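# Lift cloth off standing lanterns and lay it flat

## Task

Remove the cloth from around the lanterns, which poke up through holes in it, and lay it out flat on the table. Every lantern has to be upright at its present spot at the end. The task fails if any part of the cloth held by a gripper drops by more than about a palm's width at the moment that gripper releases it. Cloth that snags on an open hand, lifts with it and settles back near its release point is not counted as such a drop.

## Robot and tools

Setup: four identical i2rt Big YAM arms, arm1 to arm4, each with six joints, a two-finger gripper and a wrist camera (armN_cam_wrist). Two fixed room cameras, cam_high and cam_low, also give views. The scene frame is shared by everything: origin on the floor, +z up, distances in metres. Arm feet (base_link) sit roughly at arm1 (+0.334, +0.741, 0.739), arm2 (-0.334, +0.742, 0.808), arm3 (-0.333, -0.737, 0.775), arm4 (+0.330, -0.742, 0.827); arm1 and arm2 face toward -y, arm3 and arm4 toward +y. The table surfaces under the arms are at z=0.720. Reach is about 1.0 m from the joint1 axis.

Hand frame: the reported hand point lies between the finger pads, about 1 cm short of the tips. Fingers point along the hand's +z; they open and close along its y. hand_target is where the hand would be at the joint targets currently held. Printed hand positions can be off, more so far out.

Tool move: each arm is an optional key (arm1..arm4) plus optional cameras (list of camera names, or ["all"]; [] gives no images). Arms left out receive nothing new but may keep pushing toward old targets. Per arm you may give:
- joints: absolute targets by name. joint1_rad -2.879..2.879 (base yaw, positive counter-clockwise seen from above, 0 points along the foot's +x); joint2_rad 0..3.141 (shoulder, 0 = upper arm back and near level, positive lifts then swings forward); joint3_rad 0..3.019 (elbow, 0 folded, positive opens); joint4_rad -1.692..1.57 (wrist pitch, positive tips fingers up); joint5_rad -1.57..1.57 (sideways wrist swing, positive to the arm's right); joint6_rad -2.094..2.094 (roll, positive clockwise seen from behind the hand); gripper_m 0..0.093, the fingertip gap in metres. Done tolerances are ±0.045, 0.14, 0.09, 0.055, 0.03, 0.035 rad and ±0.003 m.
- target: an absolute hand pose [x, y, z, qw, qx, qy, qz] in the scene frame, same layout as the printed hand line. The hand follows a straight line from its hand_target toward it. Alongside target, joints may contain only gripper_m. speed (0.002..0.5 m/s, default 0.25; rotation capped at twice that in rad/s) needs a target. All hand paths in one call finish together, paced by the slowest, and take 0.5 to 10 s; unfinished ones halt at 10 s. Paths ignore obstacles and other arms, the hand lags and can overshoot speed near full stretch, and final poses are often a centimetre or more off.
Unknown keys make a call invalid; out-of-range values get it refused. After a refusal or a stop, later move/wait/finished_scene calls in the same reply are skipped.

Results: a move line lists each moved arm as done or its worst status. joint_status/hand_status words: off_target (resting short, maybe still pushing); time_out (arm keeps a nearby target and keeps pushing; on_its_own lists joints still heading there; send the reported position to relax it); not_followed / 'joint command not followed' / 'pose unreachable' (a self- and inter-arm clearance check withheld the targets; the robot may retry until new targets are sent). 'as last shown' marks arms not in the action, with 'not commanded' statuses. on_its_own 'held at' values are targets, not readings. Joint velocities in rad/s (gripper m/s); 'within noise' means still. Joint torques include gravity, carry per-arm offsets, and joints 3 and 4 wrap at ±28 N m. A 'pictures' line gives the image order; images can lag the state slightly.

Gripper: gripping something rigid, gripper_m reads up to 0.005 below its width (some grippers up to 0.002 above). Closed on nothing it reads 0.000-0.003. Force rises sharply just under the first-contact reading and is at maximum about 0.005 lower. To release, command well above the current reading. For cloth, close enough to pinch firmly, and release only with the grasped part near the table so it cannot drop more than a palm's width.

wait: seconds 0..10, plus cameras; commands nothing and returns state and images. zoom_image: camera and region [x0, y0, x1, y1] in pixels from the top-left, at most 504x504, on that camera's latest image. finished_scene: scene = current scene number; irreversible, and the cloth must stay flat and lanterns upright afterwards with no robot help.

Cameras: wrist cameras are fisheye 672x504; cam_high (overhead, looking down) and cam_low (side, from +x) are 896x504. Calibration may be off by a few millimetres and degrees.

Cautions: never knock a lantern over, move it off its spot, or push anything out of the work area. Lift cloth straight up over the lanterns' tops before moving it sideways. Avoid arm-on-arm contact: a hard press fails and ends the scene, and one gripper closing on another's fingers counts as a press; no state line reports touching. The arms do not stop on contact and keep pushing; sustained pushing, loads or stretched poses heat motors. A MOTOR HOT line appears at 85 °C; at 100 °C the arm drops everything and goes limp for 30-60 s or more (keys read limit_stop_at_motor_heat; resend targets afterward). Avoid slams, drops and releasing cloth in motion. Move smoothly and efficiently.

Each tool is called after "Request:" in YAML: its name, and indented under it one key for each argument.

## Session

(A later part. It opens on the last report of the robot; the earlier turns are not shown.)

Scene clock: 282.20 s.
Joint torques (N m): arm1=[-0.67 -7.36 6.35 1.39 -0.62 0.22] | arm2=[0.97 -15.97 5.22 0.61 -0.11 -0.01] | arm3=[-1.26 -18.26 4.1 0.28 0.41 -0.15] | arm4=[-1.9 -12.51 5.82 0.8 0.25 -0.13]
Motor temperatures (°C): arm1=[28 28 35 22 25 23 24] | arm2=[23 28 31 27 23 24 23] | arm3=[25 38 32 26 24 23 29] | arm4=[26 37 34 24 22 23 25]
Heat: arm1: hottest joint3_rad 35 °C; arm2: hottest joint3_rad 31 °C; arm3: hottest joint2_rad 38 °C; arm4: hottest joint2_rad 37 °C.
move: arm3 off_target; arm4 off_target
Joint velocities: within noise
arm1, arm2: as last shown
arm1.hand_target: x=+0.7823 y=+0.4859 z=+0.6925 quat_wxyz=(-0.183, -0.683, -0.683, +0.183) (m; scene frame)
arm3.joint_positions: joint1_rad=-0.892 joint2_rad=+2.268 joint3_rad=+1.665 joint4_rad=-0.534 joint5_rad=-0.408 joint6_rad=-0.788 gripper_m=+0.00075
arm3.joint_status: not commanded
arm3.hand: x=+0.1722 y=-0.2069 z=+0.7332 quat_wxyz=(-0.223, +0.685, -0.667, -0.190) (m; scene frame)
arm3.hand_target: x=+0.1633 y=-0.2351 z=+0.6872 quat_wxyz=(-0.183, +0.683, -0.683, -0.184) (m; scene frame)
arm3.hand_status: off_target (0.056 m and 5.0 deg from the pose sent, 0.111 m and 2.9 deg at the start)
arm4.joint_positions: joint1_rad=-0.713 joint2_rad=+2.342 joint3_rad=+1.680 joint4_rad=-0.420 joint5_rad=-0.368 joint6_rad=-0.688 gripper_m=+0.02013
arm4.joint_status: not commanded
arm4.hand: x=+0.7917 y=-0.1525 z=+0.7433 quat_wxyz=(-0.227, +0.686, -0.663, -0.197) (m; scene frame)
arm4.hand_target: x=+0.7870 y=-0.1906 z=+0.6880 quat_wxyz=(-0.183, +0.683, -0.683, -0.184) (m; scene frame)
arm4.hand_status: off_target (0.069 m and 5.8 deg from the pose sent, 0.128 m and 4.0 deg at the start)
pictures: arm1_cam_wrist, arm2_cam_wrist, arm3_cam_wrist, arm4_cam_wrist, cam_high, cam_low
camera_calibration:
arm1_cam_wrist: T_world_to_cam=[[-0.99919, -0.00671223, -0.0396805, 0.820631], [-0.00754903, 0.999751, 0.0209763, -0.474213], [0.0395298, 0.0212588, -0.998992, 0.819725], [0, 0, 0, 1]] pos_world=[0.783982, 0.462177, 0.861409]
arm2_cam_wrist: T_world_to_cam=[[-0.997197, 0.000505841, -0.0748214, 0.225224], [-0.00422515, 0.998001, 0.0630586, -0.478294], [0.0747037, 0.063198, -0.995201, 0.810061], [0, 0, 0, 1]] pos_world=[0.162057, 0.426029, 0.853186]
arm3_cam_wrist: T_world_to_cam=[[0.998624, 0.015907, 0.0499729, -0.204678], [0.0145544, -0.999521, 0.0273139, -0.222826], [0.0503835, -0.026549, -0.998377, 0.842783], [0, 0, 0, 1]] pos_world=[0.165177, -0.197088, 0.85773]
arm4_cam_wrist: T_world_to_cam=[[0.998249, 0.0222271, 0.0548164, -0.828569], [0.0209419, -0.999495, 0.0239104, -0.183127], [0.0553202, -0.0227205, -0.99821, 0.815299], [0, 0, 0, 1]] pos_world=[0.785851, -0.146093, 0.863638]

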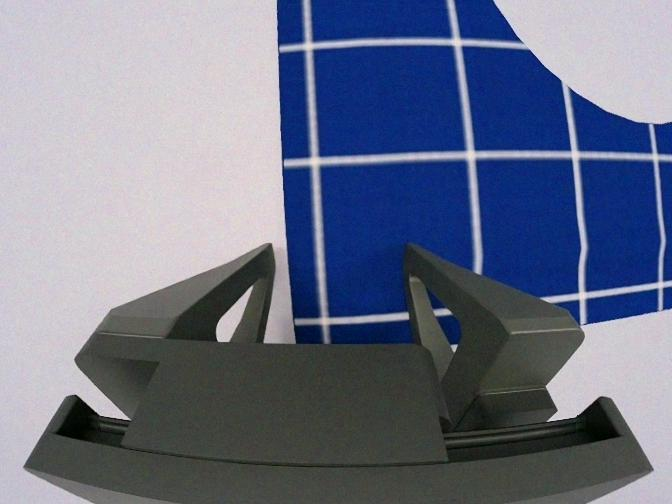

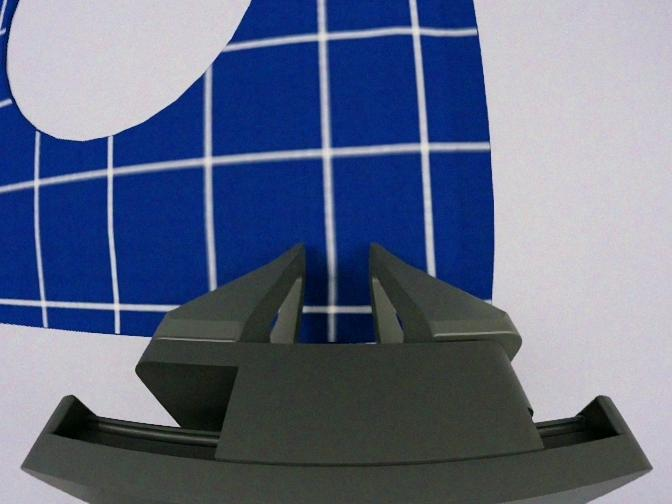

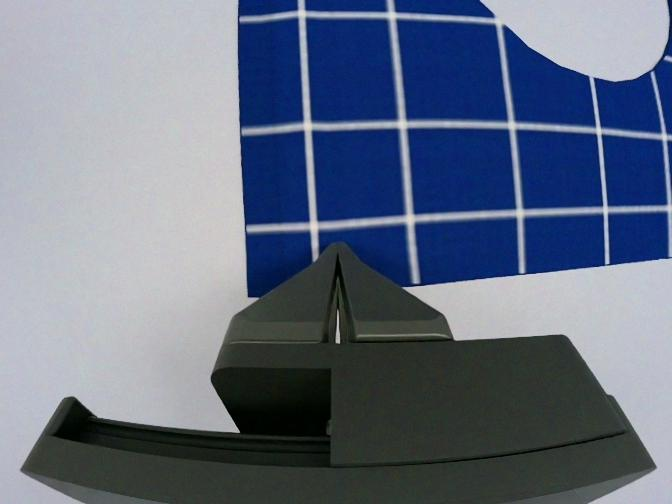

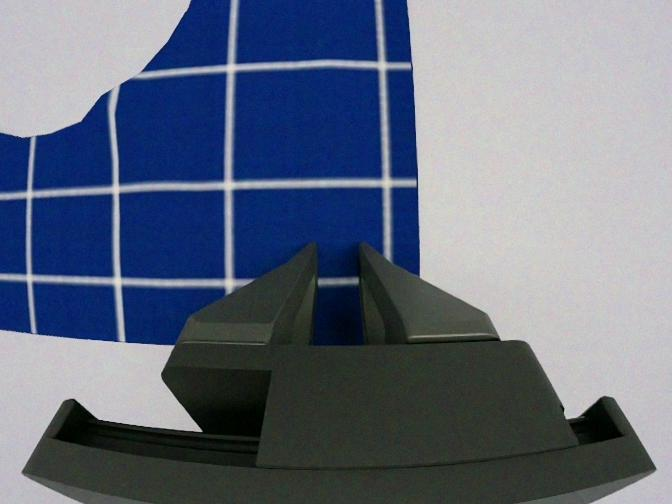

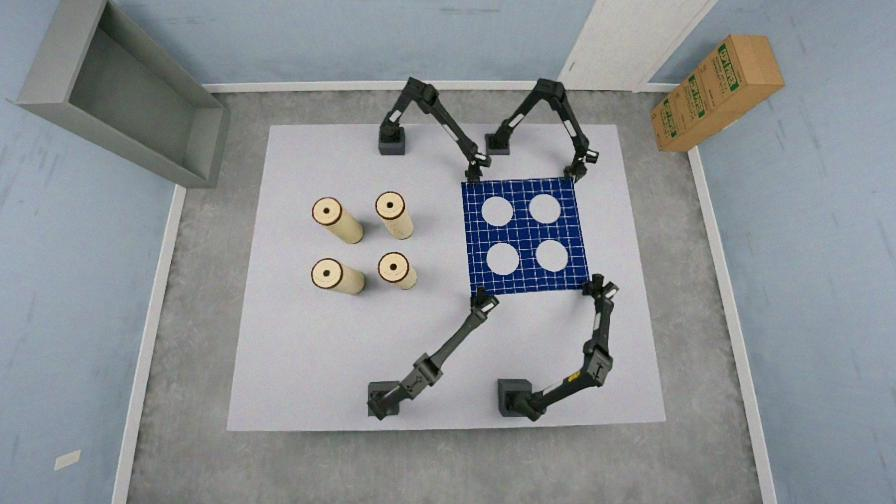

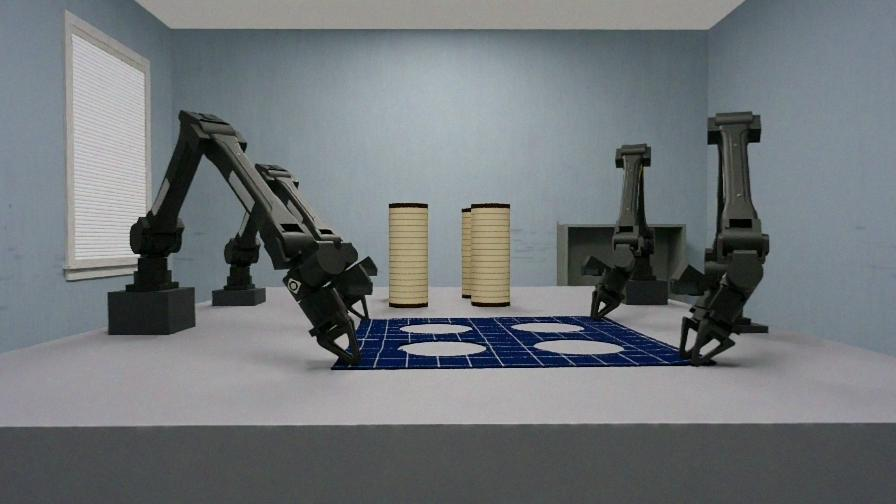

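Request:
move:
  arm1: {"target":[0.785,0.50,0.87,0.183,0.683,0.683,-0.183],"speed":0.12}
  arm2: {"target":[0.162,0.47,0.87,0.183,0.683,0.683,-0.183],"speed":0.12}
  arm3: {"target":[0.172,-0.235,0.87,0.183,-0.683,0.683,0.183],"speed":0.12}
  arm4: {"target":[0.79,-0.185,0.87,0.183,-0.683,0.683,0.183],"speed":0.12}
  cameras: ["cam_high","cam_low"]

Request:
zoom_image:
  camera: "cam_high"
  region: [440, 160, 600, 320]

Scene clock: 286.57 s.
Joint torques (N m): arm1=[-0.97 -11.99 13.15 -0.05 0.58 0.14] | arm2=[1.55 -20.42 12.07 0.16 0.51 0.03] | arm3=[-0.32 -23.06 10.67 0.06 -0.07 -0.15] | arm4=[-0.44 -14.92 13.6 0.65 -0.23 -0.05]
Motor temperatures (°C): arm1=[28 28 35 22 25 23 24] | arm2=[23 28 31 27 23 24 23] | arm3=[25 38 32 26 24 23 29] | arm4=[26 37 34 24 22 23 25]
Heat: arm1: hottest joint3_rad 35 °C; arm2: hottest joint3_rad 31 °C; arm3: hottest joint2_rad 38 °C; arm4: hottest joint2_rad 37 °C.
move: arm1 off_target; arm2 off_target; arm3 off_target; arm4 off_target
Joint velocities: within noise
arm1.joint_positions: joint1_rad=+1.209 joint2_rad=+1.638 joint3_rad=+1.169 joint4_rad=-0.965 joint5_rad=+0.477 joint6_rad=+1.174 gripper_m=+0.05991
arm1.joint_status: not commanded
arm1.hand: x=+0.7657 y=+0.5027 z=+0.8468 quat_wxyz=(-0.159, -0.678, -0.690, +0.196) (m; scene frame)
arm1.hand_target: x=+0.7840 y=+0.5004 z=+0.8703 quat_wxyz=(-0.183, -0.683, -0.683, +0.183) (m; scene frame)
arm1.hand_status: off_target (0.030 m and 3.3 deg from the pose sent, 0.141 m and 3.2 deg at the start)
arm2.joint_positions: joint1_rad=+1.219 joint2_rad=+1.837 joint3_rad=+1.245 joint4_rad=-0.825 joint5_rad=+0.488 joint6_rad=+1.153 gripper_m=+0.03010
arm2.joint_status: not commanded
arm2.hand: x=+0.1403 y=+0.4734 z=+0.8488 quat_wxyz=(-0.160, -0.680, -0.689, +0.192) (m; scene frame)
arm2.hand_target: x=+0.1609 y=+0.4705 z=+0.8704 quat_wxyz=(-0.183, -0.683, -0.683, +0.183) (m; scene frame)
arm2.hand_status: off_target (0.031 m and 2.9 deg from the pose sent, 0.142 m and 4.6 deg at the start)
arm3.joint_positions: joint1_rad=-0.911 joint2_rad=+2.113 joint3_rad=+1.716 joint4_rad=-0.900 joint5_rad=-0.395 joint6_rad=-0.796 gripper_m=+0.00075
arm3.joint_status: not commanded
arm3.hand: x=+0.1536 y=-0.2435 z=+0.8313 quat_wxyz=(-0.149, +0.680, -0.693, -0.188) (m; scene frame)
arm3.hand_target: x=+0.1706 y=-0.2363 z=+0.8702 quat_wxyz=(-0.183, +0.683, -0.683, -0.183) (m; scene frame)
arm3.hand_status: off_target (0.044 m and 4.1 deg from the pose sent, 0.140 m and 5.0 deg at the start)
arm4.joint_positions: joint1_rad=-0.725 joint2_rad=+2.131 joint3_rad=+1.672 joint4_rad=-0.752 joint5_rad=-0.352 joint6_rad=-0.691 gripper_m=+0.02013
arm4.joint_status: not commanded
arm4.hand: x=+0.7735 y=-0.1900 z=+0.8554 quat_wxyz=(-0.167, +0.683, -0.686, -0.186) (m; scene frame)
arm4.hand_target: x=+0.7895 y=-0.1856 z=+0.8704 quat_wxyz=(-0.183, +0.683, -0.683, -0.183) (m; scene frame)
arm4.hand_status: off_target (0.023 m and 1.9 deg from the pose sent, 0.131 m and 5.8 deg at the start)
pictures: cam_high, cam_low

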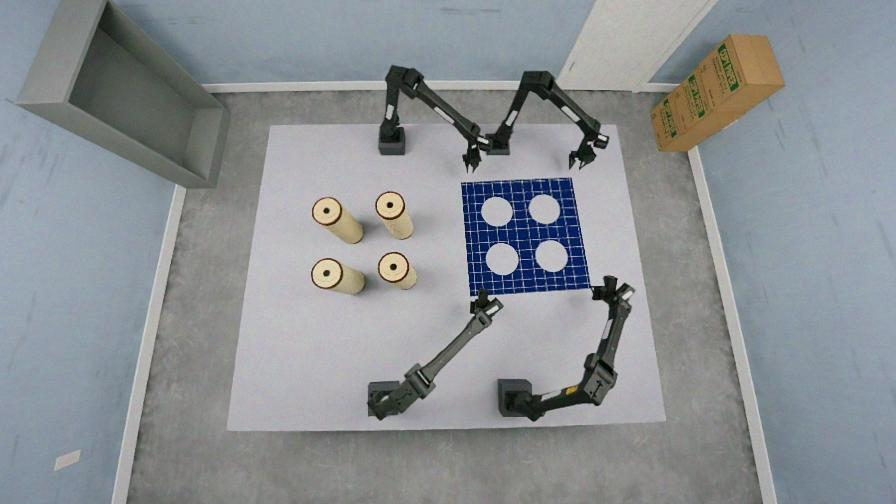

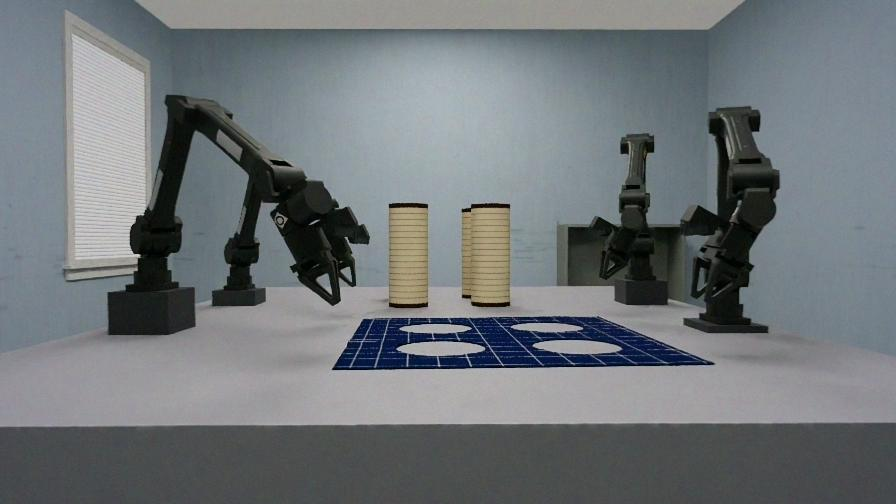

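Scaled by 3.150.

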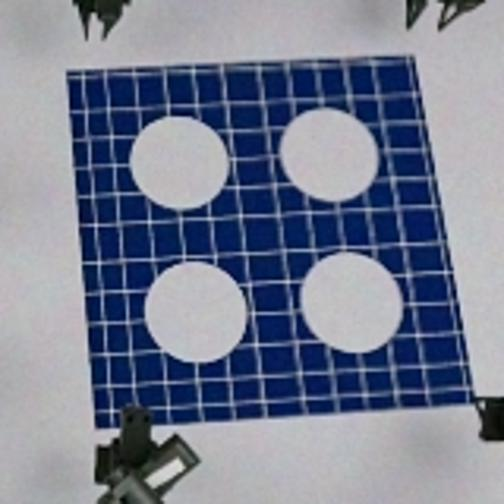

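Request:
finished_scene:
  scene: 2

The scene is finished: the task was done.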